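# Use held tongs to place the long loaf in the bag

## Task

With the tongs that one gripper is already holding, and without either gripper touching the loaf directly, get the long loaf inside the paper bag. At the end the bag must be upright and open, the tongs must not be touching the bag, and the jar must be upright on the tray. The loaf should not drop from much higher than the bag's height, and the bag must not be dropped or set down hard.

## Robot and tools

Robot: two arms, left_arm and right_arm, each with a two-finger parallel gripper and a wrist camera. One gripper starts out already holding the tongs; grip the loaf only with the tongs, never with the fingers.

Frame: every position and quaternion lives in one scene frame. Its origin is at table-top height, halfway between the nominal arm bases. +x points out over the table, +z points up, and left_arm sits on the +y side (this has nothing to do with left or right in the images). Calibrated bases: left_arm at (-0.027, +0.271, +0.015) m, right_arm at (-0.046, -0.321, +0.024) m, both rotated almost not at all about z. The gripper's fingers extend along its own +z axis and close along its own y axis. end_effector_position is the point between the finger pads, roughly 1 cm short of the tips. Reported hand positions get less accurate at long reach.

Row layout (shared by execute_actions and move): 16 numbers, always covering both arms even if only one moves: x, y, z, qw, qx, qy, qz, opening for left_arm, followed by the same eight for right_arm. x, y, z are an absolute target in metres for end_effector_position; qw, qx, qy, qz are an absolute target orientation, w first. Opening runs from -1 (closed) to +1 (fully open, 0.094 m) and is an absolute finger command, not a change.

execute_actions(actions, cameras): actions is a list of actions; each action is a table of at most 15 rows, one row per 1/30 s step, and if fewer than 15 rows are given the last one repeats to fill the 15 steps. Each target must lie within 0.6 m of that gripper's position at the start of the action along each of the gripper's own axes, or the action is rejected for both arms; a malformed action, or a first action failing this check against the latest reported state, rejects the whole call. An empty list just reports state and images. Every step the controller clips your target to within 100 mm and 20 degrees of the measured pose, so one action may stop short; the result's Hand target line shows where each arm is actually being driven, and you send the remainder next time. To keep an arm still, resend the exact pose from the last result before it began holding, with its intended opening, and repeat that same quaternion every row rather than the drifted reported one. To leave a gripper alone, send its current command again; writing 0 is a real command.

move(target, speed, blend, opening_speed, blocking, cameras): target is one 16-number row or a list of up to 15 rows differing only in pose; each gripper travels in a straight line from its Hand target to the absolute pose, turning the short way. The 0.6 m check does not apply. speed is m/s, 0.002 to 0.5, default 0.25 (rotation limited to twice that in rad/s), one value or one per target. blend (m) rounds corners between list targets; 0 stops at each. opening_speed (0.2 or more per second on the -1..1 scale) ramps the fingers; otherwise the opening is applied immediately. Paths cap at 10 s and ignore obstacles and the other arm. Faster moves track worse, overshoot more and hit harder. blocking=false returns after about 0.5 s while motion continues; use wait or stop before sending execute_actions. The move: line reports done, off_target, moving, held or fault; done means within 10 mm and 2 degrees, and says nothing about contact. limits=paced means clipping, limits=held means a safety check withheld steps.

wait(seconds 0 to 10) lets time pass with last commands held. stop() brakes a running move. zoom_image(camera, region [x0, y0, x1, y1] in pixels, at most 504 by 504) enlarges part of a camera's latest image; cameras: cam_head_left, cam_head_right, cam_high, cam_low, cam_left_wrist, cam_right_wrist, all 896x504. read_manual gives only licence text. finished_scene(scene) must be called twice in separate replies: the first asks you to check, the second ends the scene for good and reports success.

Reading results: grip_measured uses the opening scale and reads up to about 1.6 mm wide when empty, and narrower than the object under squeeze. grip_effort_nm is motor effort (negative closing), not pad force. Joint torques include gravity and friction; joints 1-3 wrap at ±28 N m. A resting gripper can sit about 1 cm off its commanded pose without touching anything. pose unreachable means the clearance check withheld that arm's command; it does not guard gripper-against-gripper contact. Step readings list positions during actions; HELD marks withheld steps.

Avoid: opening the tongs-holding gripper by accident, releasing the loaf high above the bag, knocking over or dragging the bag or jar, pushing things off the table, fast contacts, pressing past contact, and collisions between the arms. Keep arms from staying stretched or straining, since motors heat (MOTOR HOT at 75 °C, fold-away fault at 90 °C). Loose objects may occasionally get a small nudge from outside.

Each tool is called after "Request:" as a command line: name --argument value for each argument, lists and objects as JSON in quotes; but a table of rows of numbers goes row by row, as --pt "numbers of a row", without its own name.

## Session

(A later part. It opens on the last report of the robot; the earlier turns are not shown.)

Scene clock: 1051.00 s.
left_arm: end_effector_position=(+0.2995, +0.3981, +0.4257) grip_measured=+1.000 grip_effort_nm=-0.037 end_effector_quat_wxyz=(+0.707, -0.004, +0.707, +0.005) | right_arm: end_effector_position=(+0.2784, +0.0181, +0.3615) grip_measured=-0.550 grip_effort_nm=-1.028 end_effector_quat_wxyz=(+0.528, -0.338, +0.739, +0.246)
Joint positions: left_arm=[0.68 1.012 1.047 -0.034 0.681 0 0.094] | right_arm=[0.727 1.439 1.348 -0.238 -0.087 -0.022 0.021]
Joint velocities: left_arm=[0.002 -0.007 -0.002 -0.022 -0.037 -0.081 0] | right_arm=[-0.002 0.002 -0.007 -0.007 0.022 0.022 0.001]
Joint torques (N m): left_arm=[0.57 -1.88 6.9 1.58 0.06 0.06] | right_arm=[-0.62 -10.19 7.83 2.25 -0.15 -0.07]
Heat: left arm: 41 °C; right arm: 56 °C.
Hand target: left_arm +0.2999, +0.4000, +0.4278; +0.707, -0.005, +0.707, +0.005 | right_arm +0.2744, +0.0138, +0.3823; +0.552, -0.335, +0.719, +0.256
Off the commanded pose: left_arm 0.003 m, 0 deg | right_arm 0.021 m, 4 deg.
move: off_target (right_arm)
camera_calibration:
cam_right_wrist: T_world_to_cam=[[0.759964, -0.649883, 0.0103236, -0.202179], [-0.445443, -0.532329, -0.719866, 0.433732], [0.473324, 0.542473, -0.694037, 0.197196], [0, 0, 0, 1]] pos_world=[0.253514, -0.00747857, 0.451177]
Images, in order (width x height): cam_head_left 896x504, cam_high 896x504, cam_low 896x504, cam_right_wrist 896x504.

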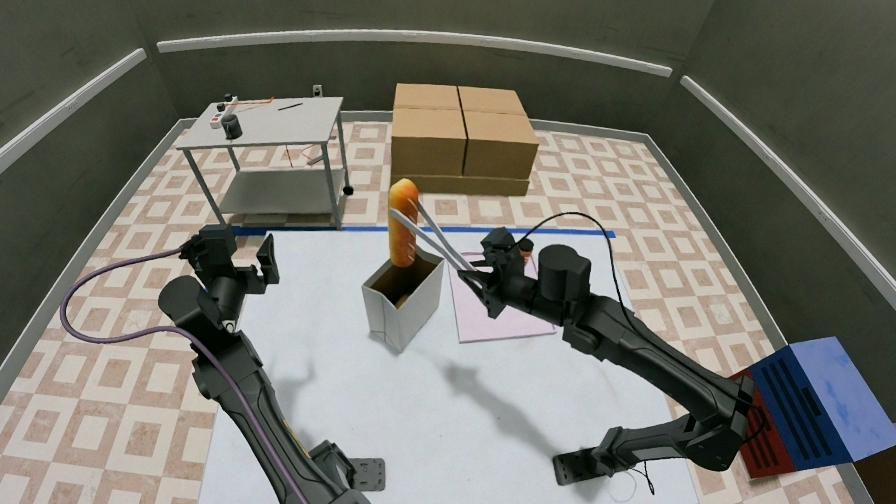

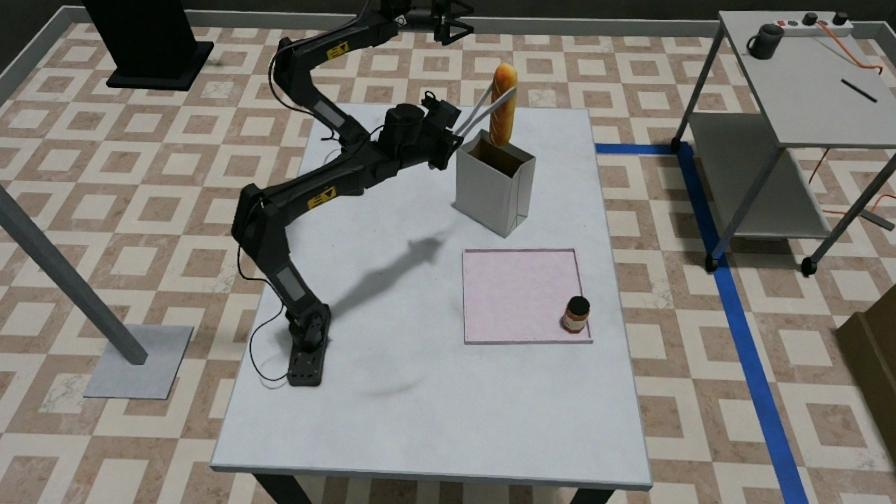

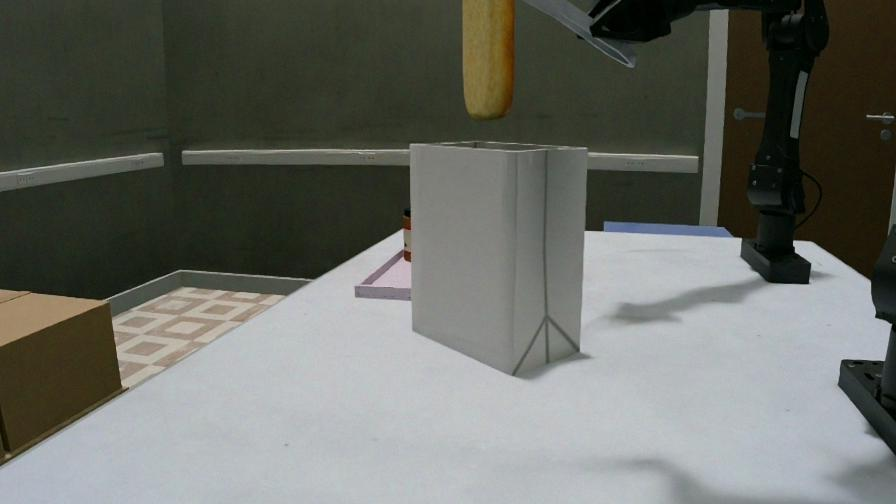

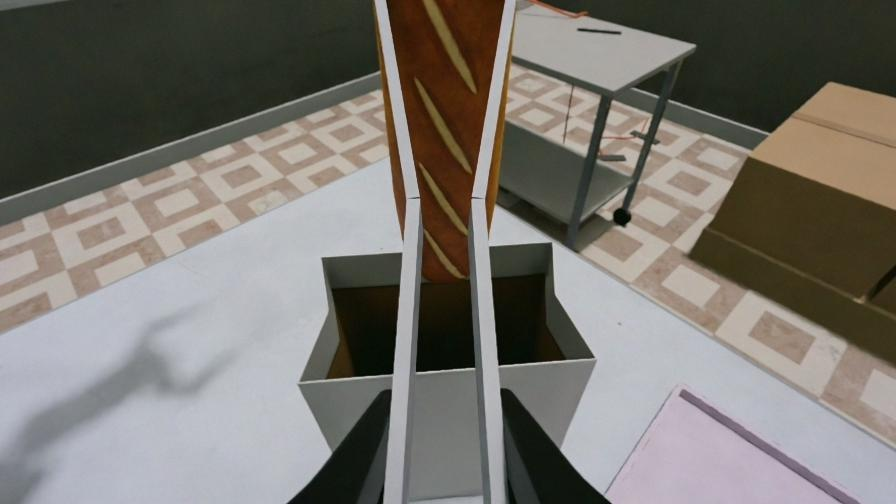

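Request:
move --target '[0.30,0.40,0.4278,0.7071,-0.005,0.7071,0.005,1.0,0.268,0.008,0.33,0.5518,-0.3353,0.7191,0.2573,-0.56]' --speed 0.05 --cameras '["cam_head_left","cam_high","cam_low","cam_right_wrist"]'

Request:
zoom_image --camera "cam_high" --region '[430, 46, 570, 246]'

Request:
zoom_image --camera "cam_head_left" --region '[330, 170, 490, 370]'

Scene clock: 1060.57 s.
left_arm: end_effector_position=(+0.2995, +0.3981, +0.4257) grip_measured=+1.000 grip_effort_nm=-0.037 end_effector_quat_wxyz=(+0.707, -0.004, +0.707, +0.005) | right_arm: end_effector_position=(+0.2693, +0.0094, +0.3019) grip_measured=-0.550 grip_effort_nm=-1.013 end_effector_quat_wxyz=(+0.518, -0.341, +0.747, +0.242)
Joint positions: left_arm=[0.68 1.012 1.047 -0.034 0.681 0 0.094] | right_arm=[0.727 1.39 1.095 -0.061 -0.088 -0.023 0.021]
Joint velocities: left_arm=[0.002 -0.002 0.002 -0.022 -0.007 -0.051 0] | right_arm=[-0.022 0.022 0.007 -0.095 -0.007 -0.007 0]
Joint torques (N m): left_arm=[0.53 -1.94 7.1 1.56 0.05 0.01] | right_arm=[-0.58 -10.21 8.21 2.38 -0.16 -0.07]
Heat: left arm: 41 °C; right arm: 56 °C.
Hand target: left_arm +0.2999, +0.4000, +0.4278; +0.707, -0.005, +0.707, +0.005 | right_arm +0.2669, +0.0069, +0.3298; +0.551, -0.336, +0.720, +0.256
Off the commanded pose: left_arm 0.003 m, 0 deg | right_arm 0.028 m, 5 deg.
move: off_target (right_arm)
camera_calibration:
cam_right_wrist: T_world_to_cam=[[0.760857, -0.648861, 0.00867885, -0.200037], [-0.458169, -0.546626, -0.700914, 0.379944], [0.45954, 0.529319, -0.713193, 0.174545], [0, 0, 0, 1]] pos_world=[0.246068, -0.0144993, 0.392528]
Images, in order (width x height): cam_head_left 896x504, cam_high 896x504, cam_low 896x504, cam_right_wrist 896x504.

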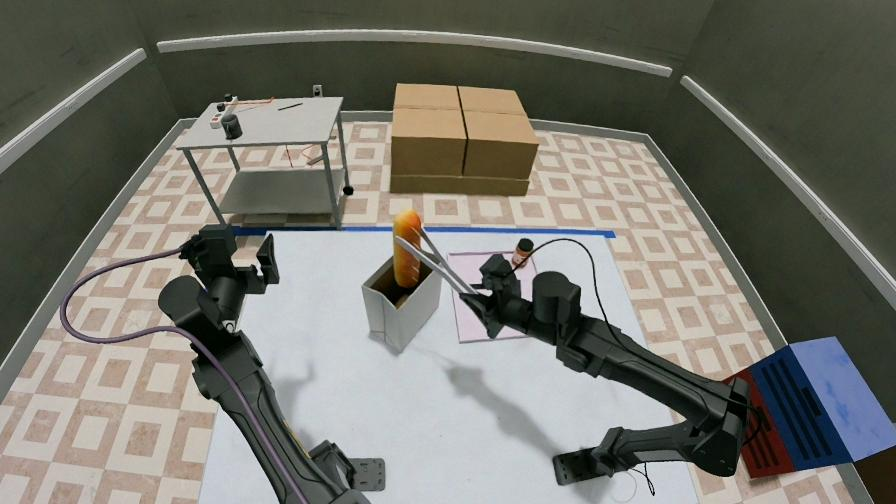

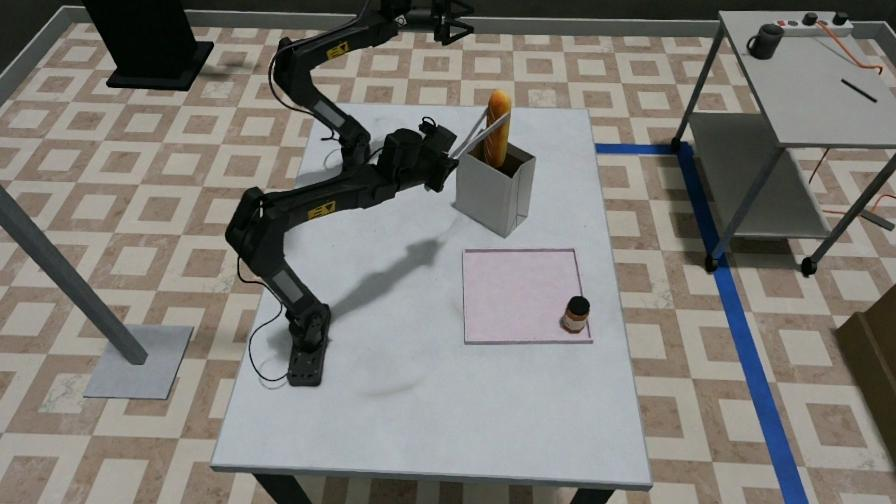

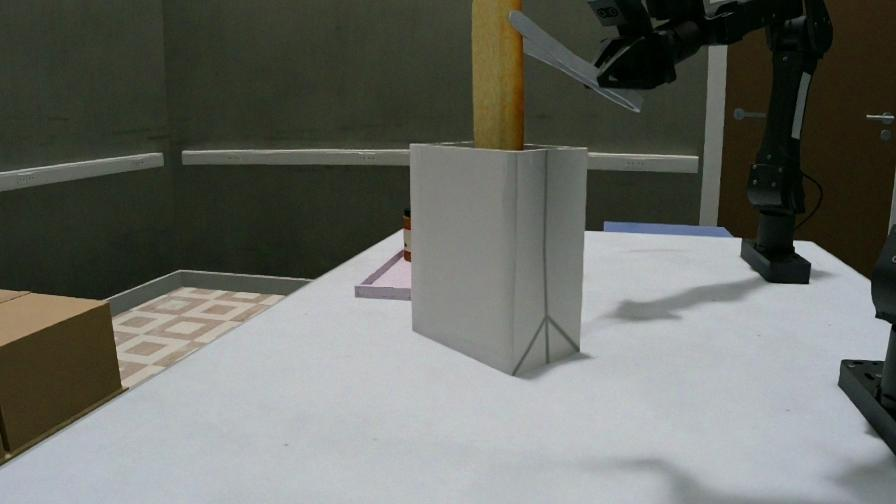

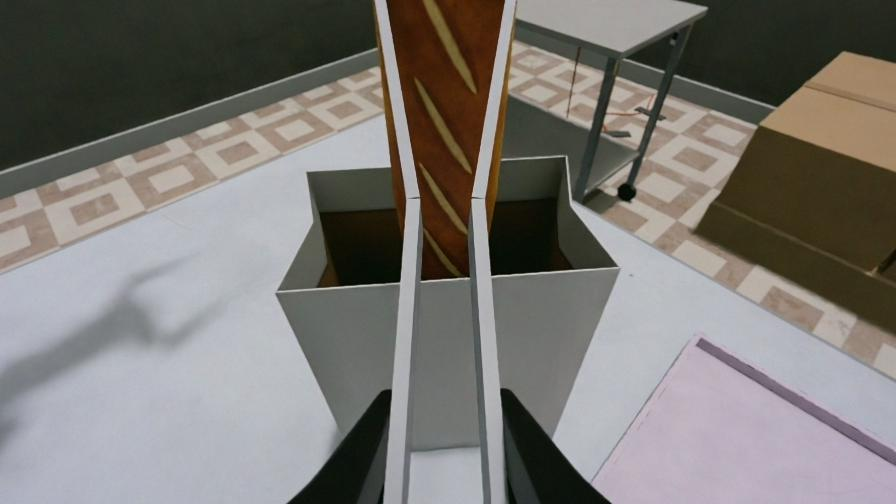

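Scaled by 2.520.

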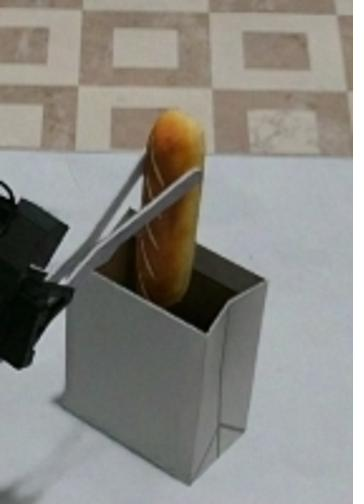

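Scaled by 2.520.

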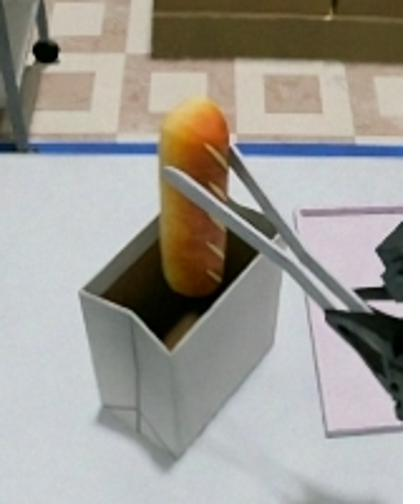

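Request:
move --target '[0.30,0.40,0.4278,0.7071,-0.005,0.7071,0.005,1.0,0.268,0.008,0.25,0.5518,-0.3353,0.7191,0.2573,-0.56]' --speed 0.05 --cameras '["cam_head_left","cam_high","cam_low","cam_right_wrist"]'

Request:
zoom_image --camera "cam_high" --region '[430, 46, 570, 246]'

Request:
zoom_image --camera "cam_head_left" --region '[330, 170, 490, 370]'

Request:
zoom_image --camera "cam_low" --region '[380, 0, 660, 200]'

Scene clock: 1086.50 s.
left_arm: end_effector_position=(+0.2995, +0.3981, +0.4257) grip_measured=+1.000 grip_effort_nm=-0.037 end_effector_quat_wxyz=(+0.707, -0.004, +0.707, +0.005) | right_arm: end_effector_position=(+0.2641, +0.0043, +0.2432) grip_measured=-0.550 grip_effort_nm=-1.028 end_effector_quat_wxyz=(+0.536, -0.336, +0.733, +0.249)
Joint positions: left_arm=[0.68 1.012 1.047 -0.034 0.681 0 0.094] | right_arm=[0.727 1.401 0.82 0.275 -0.088 -0.024 0.021]
Joint velocities: left_arm=[-0.007 0.002 0.017 0.022 0.022 -0.037 0] | right_arm=[0.002 -0.007 -0.002 0.007 -0.022 0.022 0]
Joint torques (N m): left_arm=[0.49 -1.76 7.02 1.57 0.11 0.04] | right_arm=[-0.55 -5.41 7.94 2.42 -0.15 -0.06]
Heat: left arm: 41 °C; right arm: 59 °C.
Hand target: left_arm +0.2999, +0.4000, +0.4278; +0.707, -0.005, +0.707, +0.005 | right_arm +0.2669, +0.0069, +0.2501; +0.552, -0.336, +0.719, +0.256
Off the commanded pose: left_arm 0.003 m, 0 deg | right_arm 0.009 m, 3 deg.
move: off_target (right_arm)
camera_calibration:
cam_right_wrist: T_world_to_cam=[[0.760617, -0.649053, 0.0138771, -0.200062], [-0.432542, -0.522599, -0.734709, 0.334976], [0.484117, 0.55283, -0.67824, 0.122629], [0, 0, 0, 1]] pos_world=[0.237694, -0.0225855, 0.332059]
Images, in order (width x height): cam_head_left 896x504, cam_high 896x504, cam_low 896x504, cam_right_wrist 896x504.

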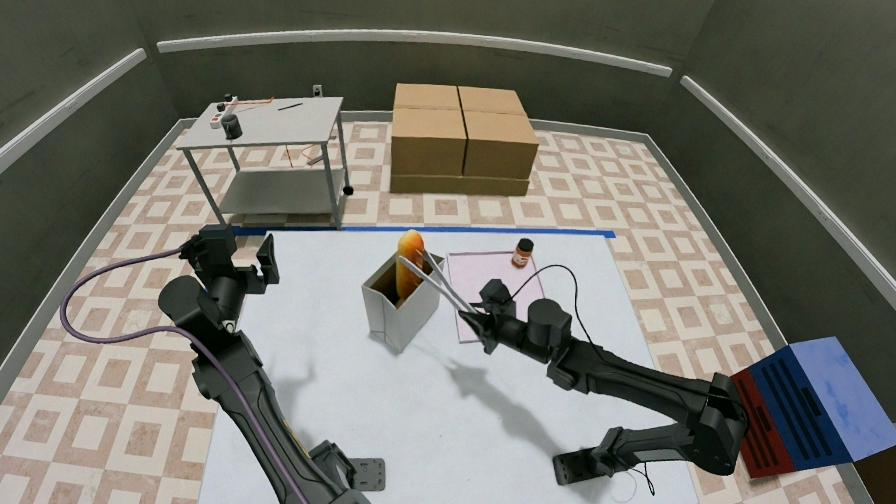

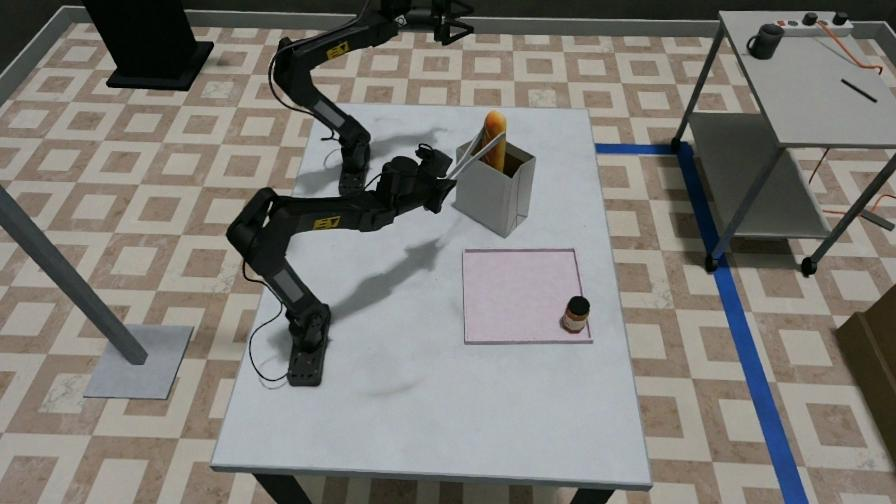

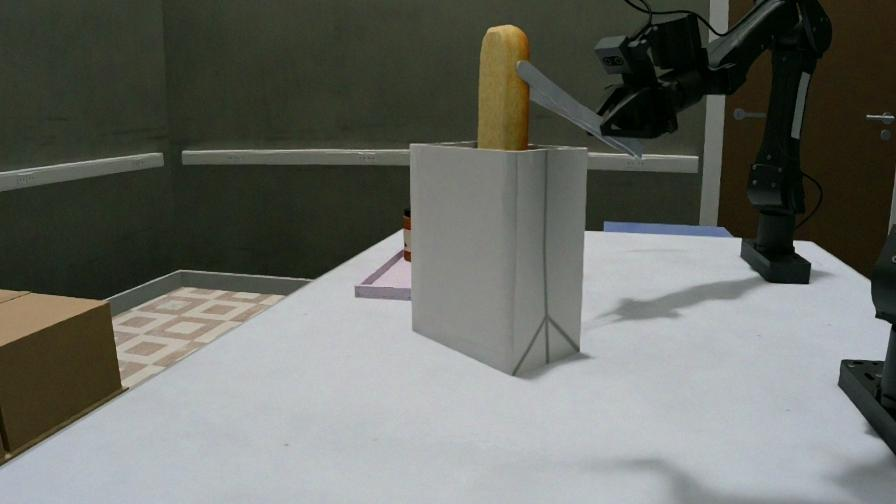

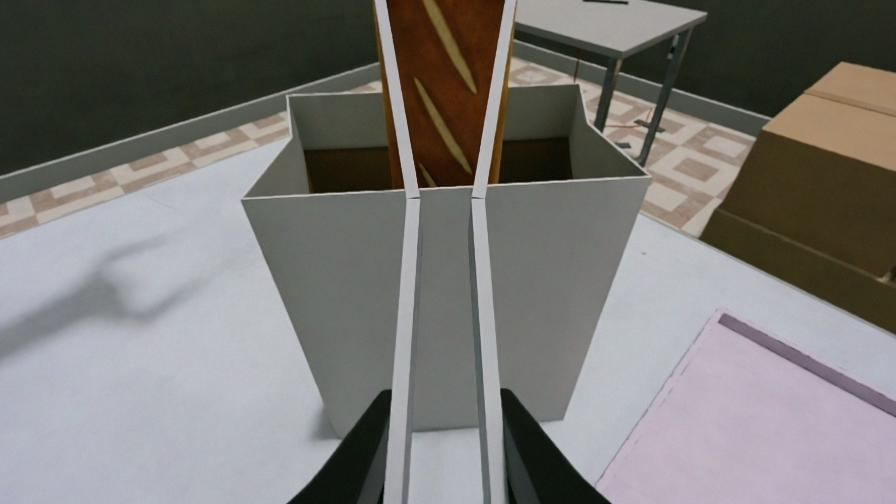

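Scaled by 2.520.

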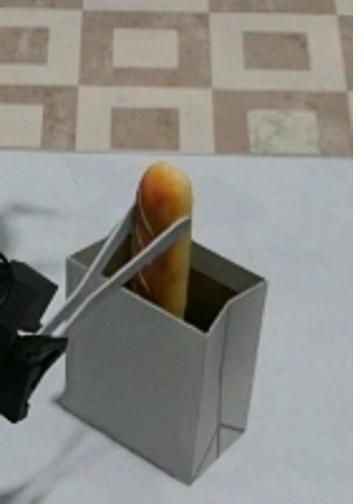

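Scaled by 2.520.

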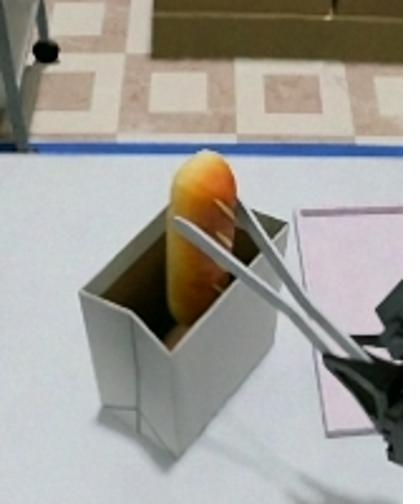

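Scaled by 1.800.

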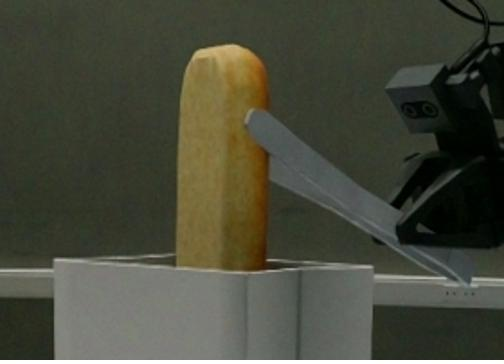

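Request:
move --target '[0.30,0.40,0.4278,0.7071,-0.005,0.7071,0.005,1.0,0.268,0.008,0.25,0.5518,-0.3353,0.7191,0.2573,-0.30]' --speed 0.05 --opening_speed 0.5 --cameras '["cam_head_left","cam_high","cam_low","cam_right_wrist"]'

Scene clock: 1100.97 s.
left_arm: end_effector_position=(+0.2995, +0.3981, +0.4257) grip_measured=+1.000 grip_effort_nm=-0.037 end_effector_quat_wxyz=(+0.707, -0.004, +0.707, +0.005) | right_arm: end_effector_position=(+0.2661, +0.0066, +0.2501) grip_measured=-0.301 grip_effort_nm=0.056 end_effector_quat_wxyz=(+0.548, -0.334, +0.724, +0.254)
Joint positions: left_arm=[0.68 1.012 1.047 -0.034 0.681 0 0.094] | right_arm=[0.727 1.405 0.82 0.311 -0.089 -0.024 0.033]
Joint velocities: left_arm=[-0.027 -0.007 -0.002 0.037 -0.022 0.007 0] | right_arm=[0.007 -0.002 0.017 -0.051 0.007 -0.081 0]
Joint torques (N m): left_arm=[0.44 -1.99 6.83 1.6 0.07 0.03] | right_arm=[-0.59 -5.22 8.23 2.13 -0.14 -0.06]
Heat: left arm: 41 °C; right arm: 61 °C.
Hand target: left_arm +0.2999, +0.4000, +0.4278; +0.707, -0.005, +0.707, +0.005 | right_arm +0.2679, +0.0080, +0.2501; +0.552, -0.335, +0.719, +0.257
Off the commanded pose: left_arm 0.003 m, 0 deg | right_arm 0.002 m, 1 deg.
move: done
camera_calibration:
cam_right_wrist: T_world_to_cam=[[0.760979, -0.648566, 0.0165275, -0.200989], [-0.41484, -0.506013, -0.756214, 0.342668], [0.498818, 0.568606, -0.654116, 0.115124], [0, 0, 0, 1]] pos_world=[0.237675, -0.0224211, 0.337757]
Images, in order (width x height): cam_head_left 896x504, cam_high 896x504, cam_low 896x504, cam_right_wrist 896x504.

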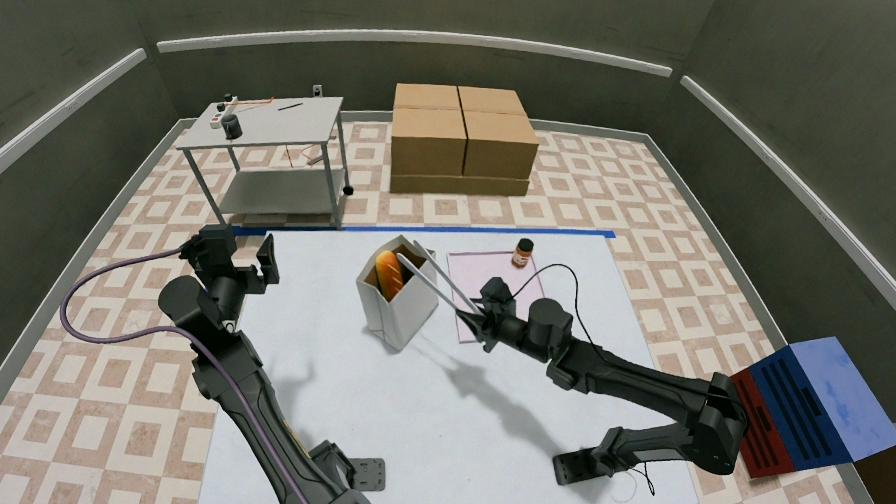

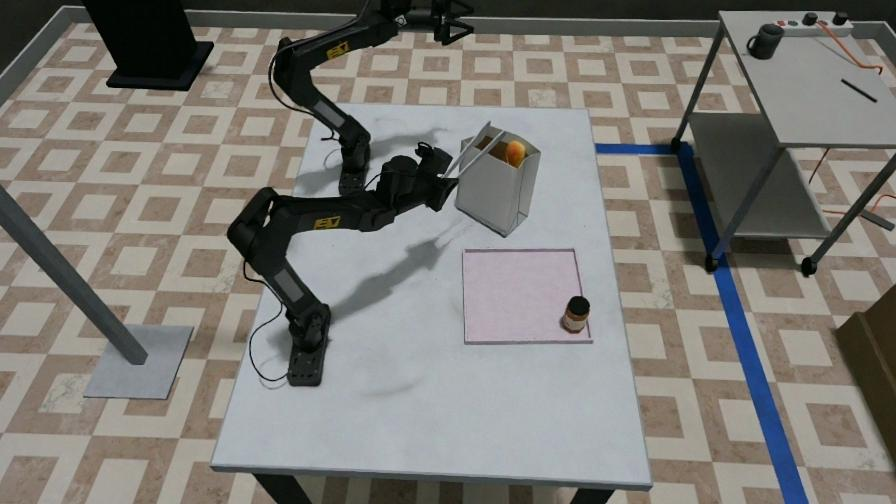

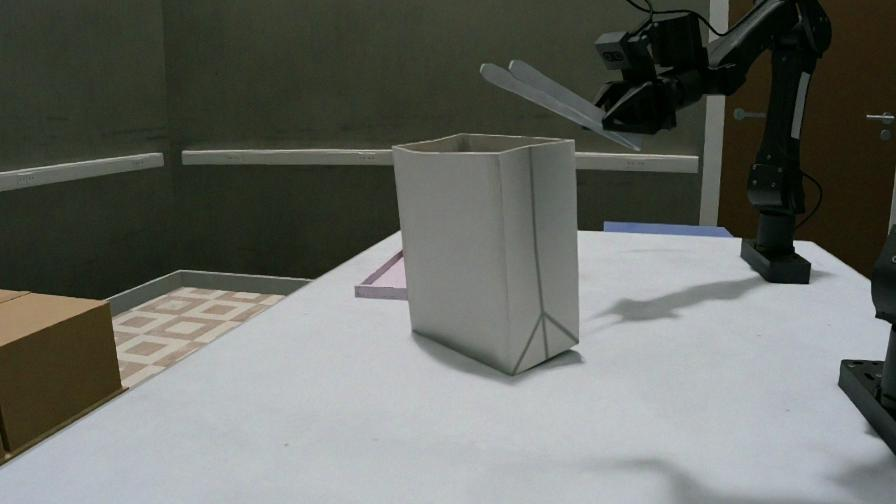

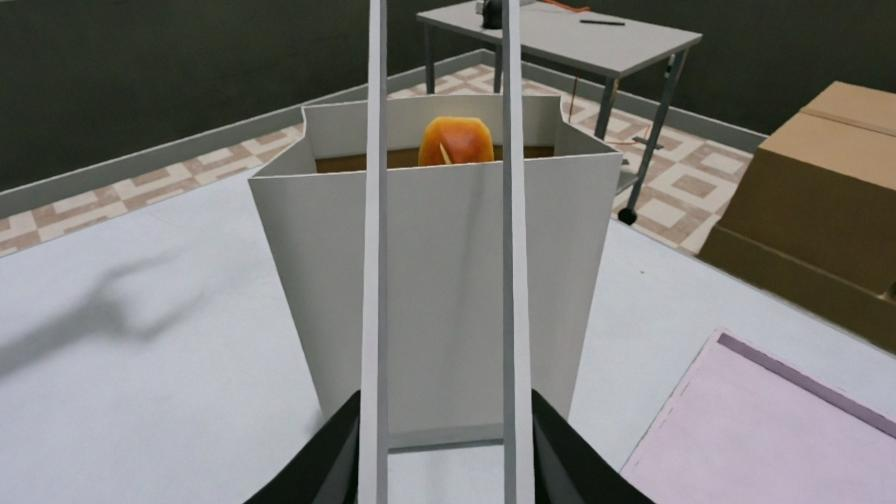

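Request:
wait --seconds 0.5 --cameras '["cam_head_left","cam_high","cam_low","cam_right_wrist"]'

Request:
zoom_image --camera "cam_low" --region '[360, 40, 680, 400]'

Request:
zoom_image --camera "cam_high" --region '[430, 86, 570, 246]'

Scene clock: 1106.97 s.
left_arm: end_effector_position=(+0.2995, +0.3981, +0.4257) grip_measured=+1.000 grip_effort_nm=-0.037 end_effector_quat_wxyz=(+0.707, -0.004, +0.707, +0.005) | right_arm: end_effector_position=(+0.2661, +0.0067, +0.2504) grip_measured=-0.301 grip_effort_nm=0.071 end_effector_quat_wxyz=(+0.549, -0.334, +0.723, +0.254)
Joint positions: left_arm=[0.68 1.012 1.047 -0.034 0.681 0 0.094] | right_arm=[0.727 1.405 0.82 0.312 -0.089 -0.024 0.033]
Joint velocities: left_arm=[-0.012 0.007 -0.022 0.051 0.022 0.007 0] | right_arm=[0.007 -0.007 -0.002 0.022 0.022 -0.007 0]
Joint torques (N m): left_arm=[0.46 -1.92 6.95 1.61 0.03 0.02] | right_arm=[-0.58 -5.22 8.24 2.13 -0.15 -0.06]
Heat: left arm: 41 °C; right arm: 59 °C.
Hand target: left_arm +0.2999, +0.4000, +0.4278; +0.707, -0.005, +0.707, +0.005 | right_arm +0.2679, +0.0080, +0.2500; +0.552, -0.335, +0.719, +0.257
Tool commands: left_gripper/opening=+1.0 right_gripper/opening=-0.3
Off the commanded pose: left_arm 0.003 m, 0 deg | right_arm 0.002 m, 1 deg.
wait: 0.50 s; at rest from the start
camera_calibration:
cam_right_wrist: T_world_to_cam=[[0.761205, -0.648301, 0.0165304, -0.200996], [-0.414089, -0.505505, -0.756965, 0.342912], [0.499097, 0.56936, -0.653246, 0.114949], [0, 0, 0, 1]] pos_world=[0.237624, -0.0224099, 0.337985]
Images, in order (width x height): cam_head_left 896x504, cam_high 896x504, cam_low 896x504, cam_right_wrist 896x504.

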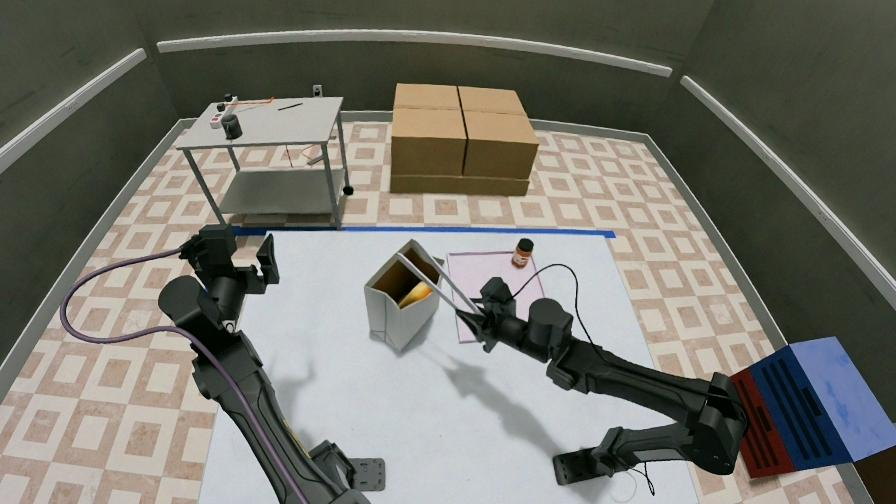

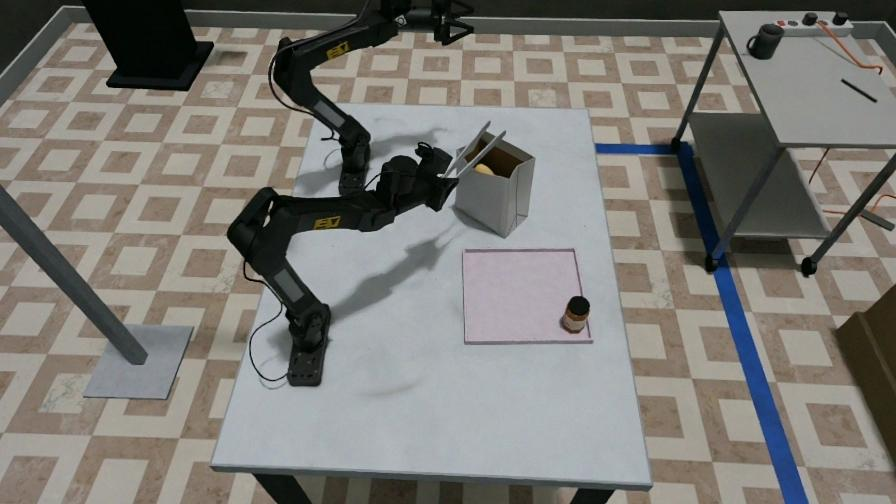

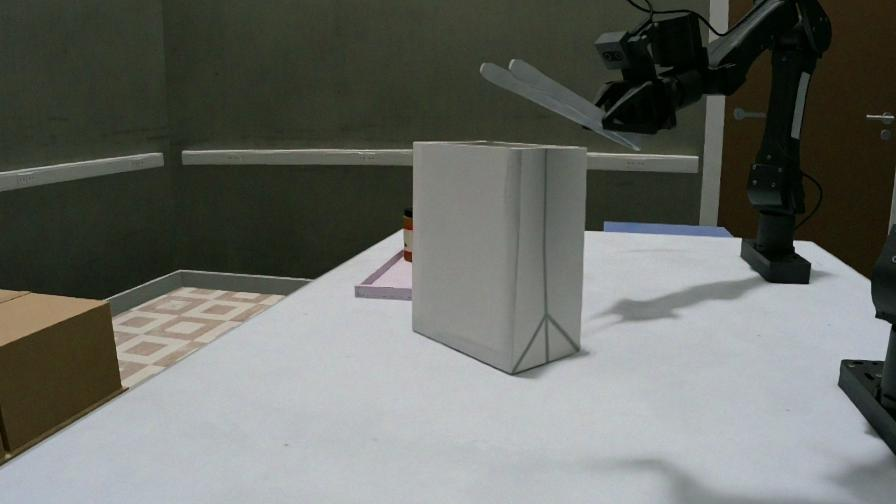

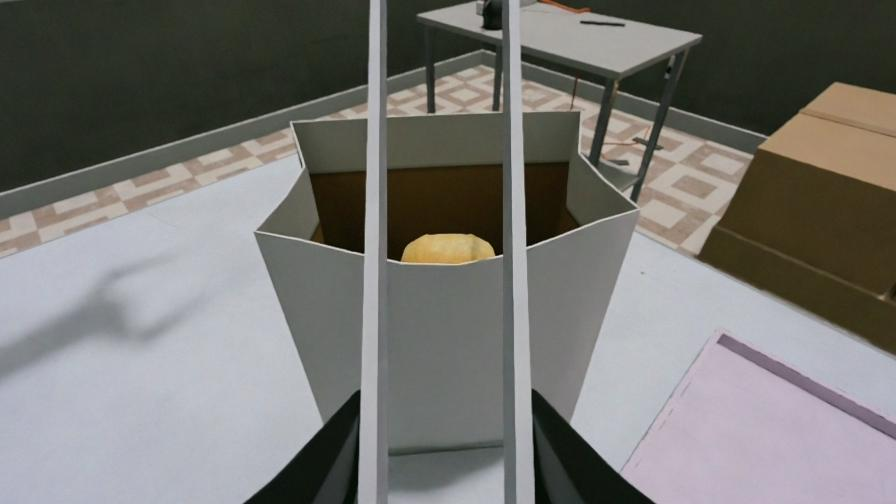

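Scaled by 1.400.

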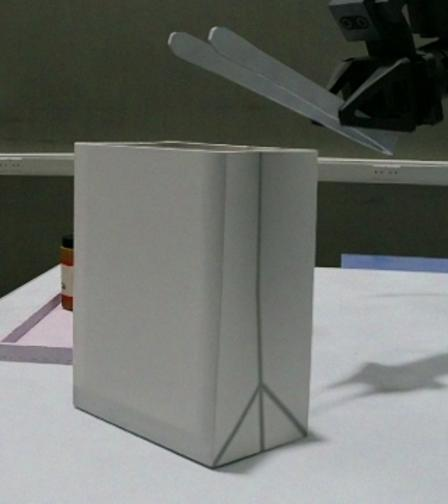

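Scaled by 3.150.

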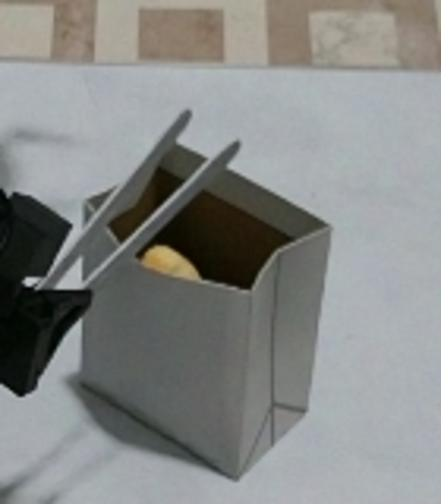

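Request:
move --pt "0.30 0.40 0.4278 0.7071 -0.005 0.7071 0.005 1.0 0.266 0.006 0.32 0.5518 -0.3353 0.7191 0.2573 -0.305" --pt "0.30 0.40 0.4278 0.7071 -0.005 0.7071 0.005 1.0 0.215 -0.065 0.345 0.5721 -0.2713 0.7455 0.2082 -0.305" --pt "0.30 0.40 0.4278 0.7071 -0.005 0.7071 0.005 1.0 0.21 -0.22 0.32 0.4957 -0.1130 0.8586 0.0653 -0.305" --speed '[0.06, 0.1, 0.15]' --blend 0.02 --cameras '["cam_head_left","cam_high","cam_low","cam_right_wrist"]'

Scene clock: 1138.47 s.
left_arm: end_effector_position=(+0.2995, +0.3981, +0.4257) grip_measured=+1.000 grip_effort_nm=-0.032 end_effector_quat_wxyz=(+0.707, -0.004, +0.707, +0.005) | right_arm: end_effector_position=(+0.2151, -0.2174, +0.3028) grip_measured=-0.301 grip_effort_nm=-0.203 end_effector_quat_wxyz=(+0.470, -0.120, +0.872, +0.058)
Joint positions: left_arm=[0.68 1.012 1.047 -0.034 0.681 0 0.094] | right_arm=[0.457 0.847 1.016 -0.766 0.203 0.123 0.033]
Joint velocities: left_arm=[0.002 -0.007 0.017 0.007 0.022 -0.051 0] | right_arm=[-0.002 -0.017 -0.012 -0.007 -0.022 0.007 0]
Joint torques (N m): left_arm=[0.42 -1.99 6.99 1.58 0.06 -0.01] | right_arm=[-0.84 -1.99 10.99 1.76 0 -0.02]
Heat: left arm: 41 °C; right arm: 56 °C.
Hand target: left_arm +0.2999, +0.4000, +0.4278; +0.707, -0.005, +0.707, +0.005 | right_arm +0.2141, -0.2191, +0.3218; +0.491, -0.114, +0.861, +0.067
Off the commanded pose: left_arm 0.003 m, 0 deg | right_arm 0.018 m, 3 deg.
move: off_target (right_arm)
camera_calibration:
cam_right_wrist: T_world_to_cam=[[0.269057, -0.962725, 0.0277402, -0.274168], [-0.818224, -0.243676, -0.520703, 0.320524], [0.508053, 0.117401, -0.853287, 0.262536], [0, 0, 0, 1]] pos_world=[0.202645, -0.216666, 0.398522]
Images, in order (width x height): cam_head_left 896x504, cam_high 896x504, cam_low 896x504, cam_right_wrist 896x504.

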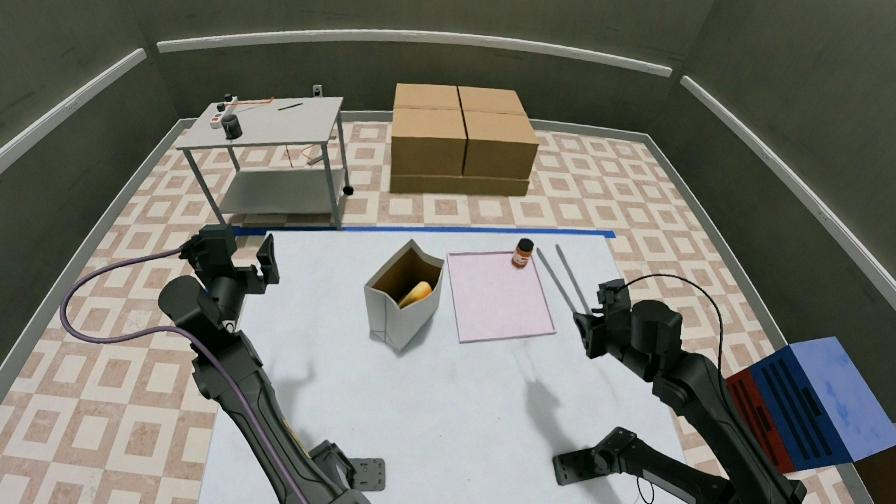

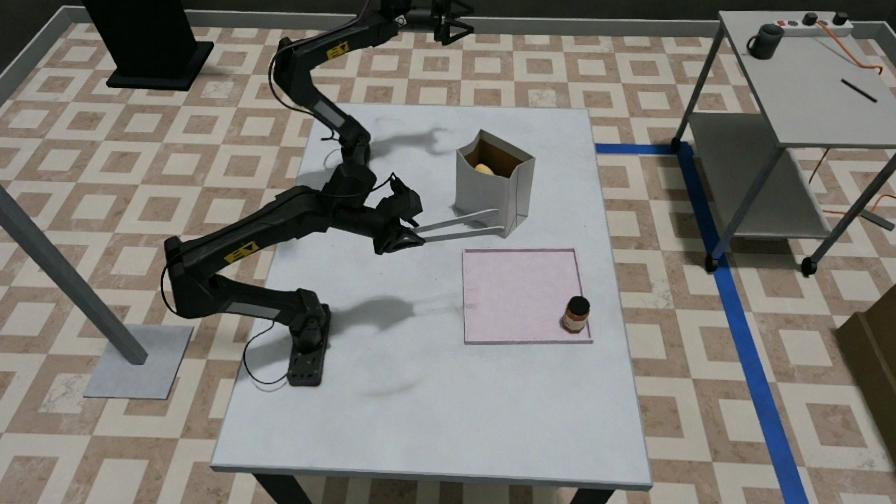

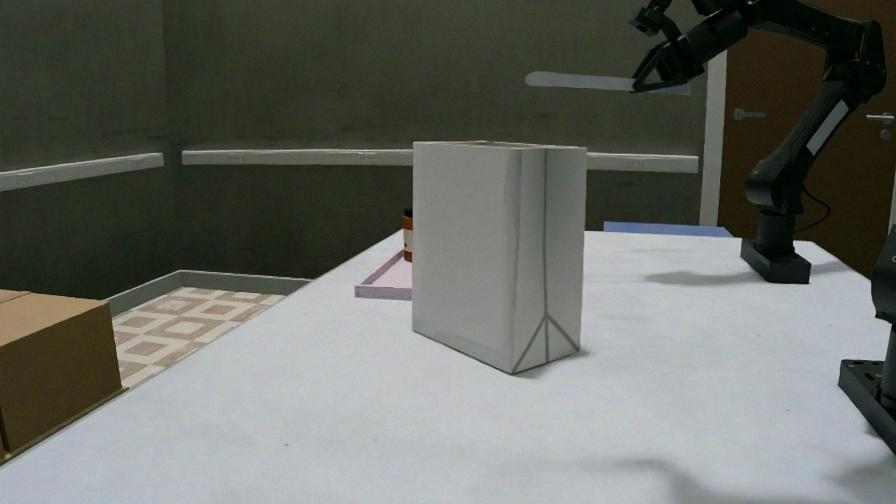

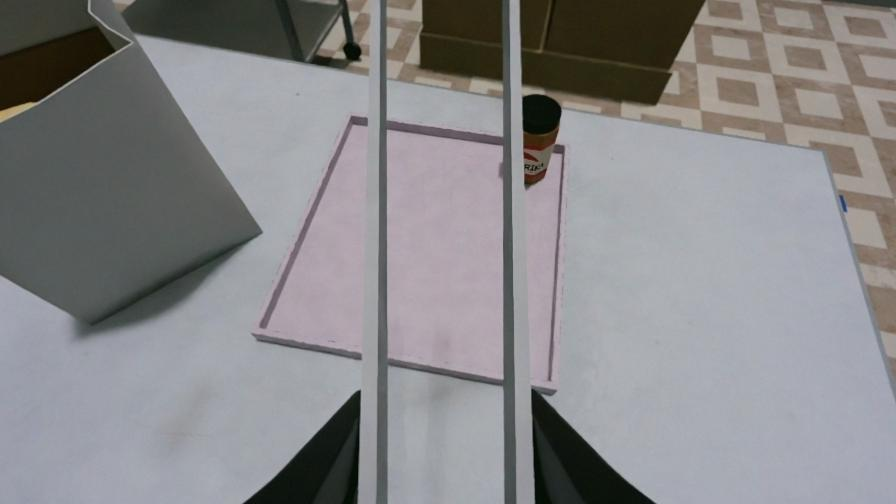

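Request:
move --target '[0.30,0.40,0.4278,0.7071,-0.005,0.7071,0.005,1.0,0.25,-0.38,0.23,0.355,-0.034,0.934,0.010,-0.305]' --speed 0.15 --cameras '["cam_head_left","cam_high","cam_low","cam_right_wrist"]'

Scene clock: 1144.87 s.
left_arm: end_effector_position=(+0.2995, +0.3981, +0.4257) grip_measured=+1.000 grip_effort_nm=-0.037 end_effector_quat_wxyz=(+0.707, -0.004, +0.707, +0.005) | right_arm: end_effector_position=(+0.2488, -0.3829, +0.2259) grip_measured=-0.301 grip_effort_nm=-0.203 end_effector_quat_wxyz=(+0.349, -0.028, +0.937, +0.011)
Joint positions: left_arm=[0.68 1.012 1.047 -0.034 0.681 0 0.094] | right_arm=[-0.419 1.094 1.01 -0.821 -0.278 -0.336 0.033]
Joint velocities: left_arm=[0.012 -0.007 -0.012 0.037 -0.051 0.007 0] | right_arm=[-0.002 -0.032 -0.027 -0.007 0.022 -0.007 0]
Joint torques (N m): left_arm=[0.59 -1.81 7.08 1.57 0.05 0.01] | right_arm=[-0.76 -2.58 8.79 1.42 -0.36 -0.1]
Heat: left arm: 41 °C; right arm: 55 °C.
Hand target: left_arm +0.2999, +0.4000, +0.4278; +0.707, -0.005, +0.707, +0.005 | right_arm +0.2511, -0.3821, +0.2302; +0.357, -0.032, +0.934, +0.016
Off the commanded pose: left_arm 0.003 m, 0 deg | right_arm 0.005 m, 1 deg.
move: done
camera_calibration:
cam_right_wrist: T_world_to_cam=[[0.0703271, -0.997427, 0.013891, -0.401155], [-0.960279, -0.0714644, -0.269737, 0.312347], [0.270035, 0.00563057, -0.962834, 0.240468], [0, 0, 0, 1]] pos_world=[0.263217, -0.379155, 0.321354]
Images, in order (width x height): cam_head_left 896x504, cam_high 896x504, cam_low 896x504, cam_right_wrist 896x504.

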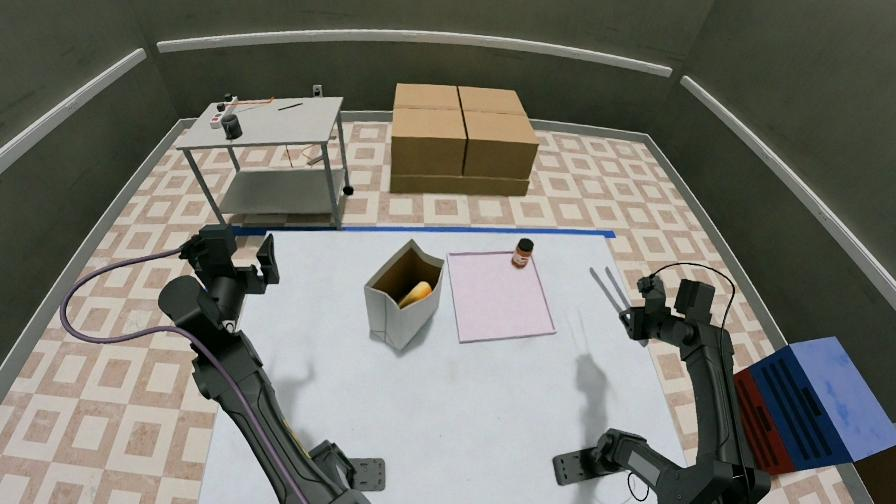

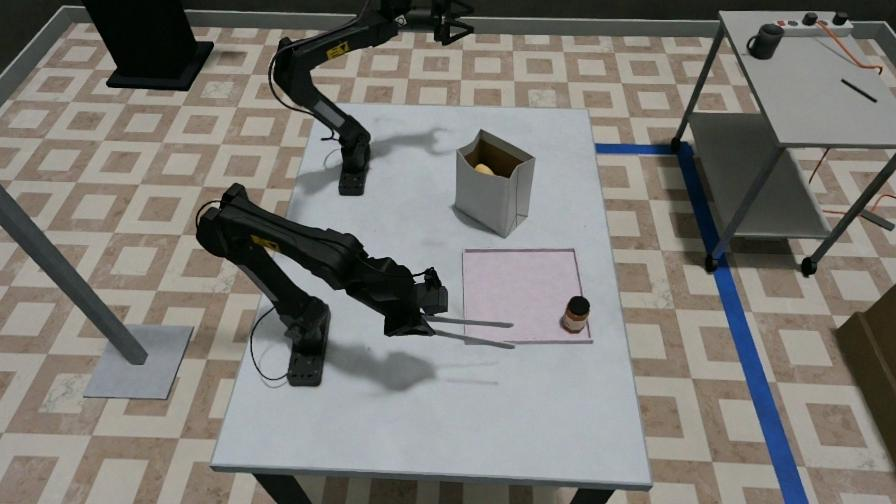

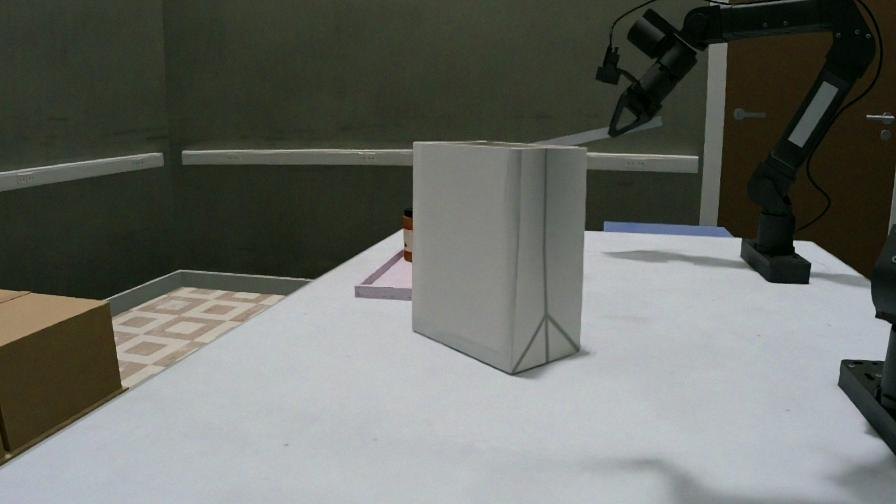

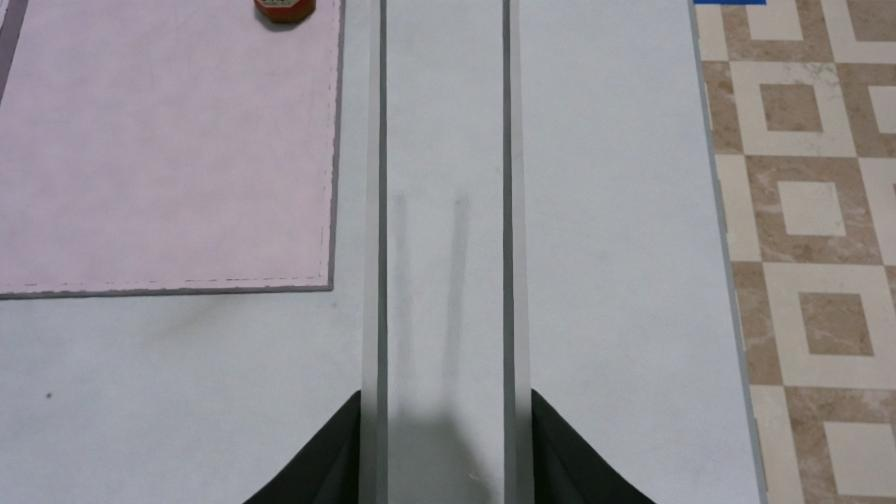

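Request:
finished_scene --scene 2

This call ended nothing. Check each condition of the task against the scene as it is now, look again where you are not sure, and mend what is not met. Then call finished_scene again.


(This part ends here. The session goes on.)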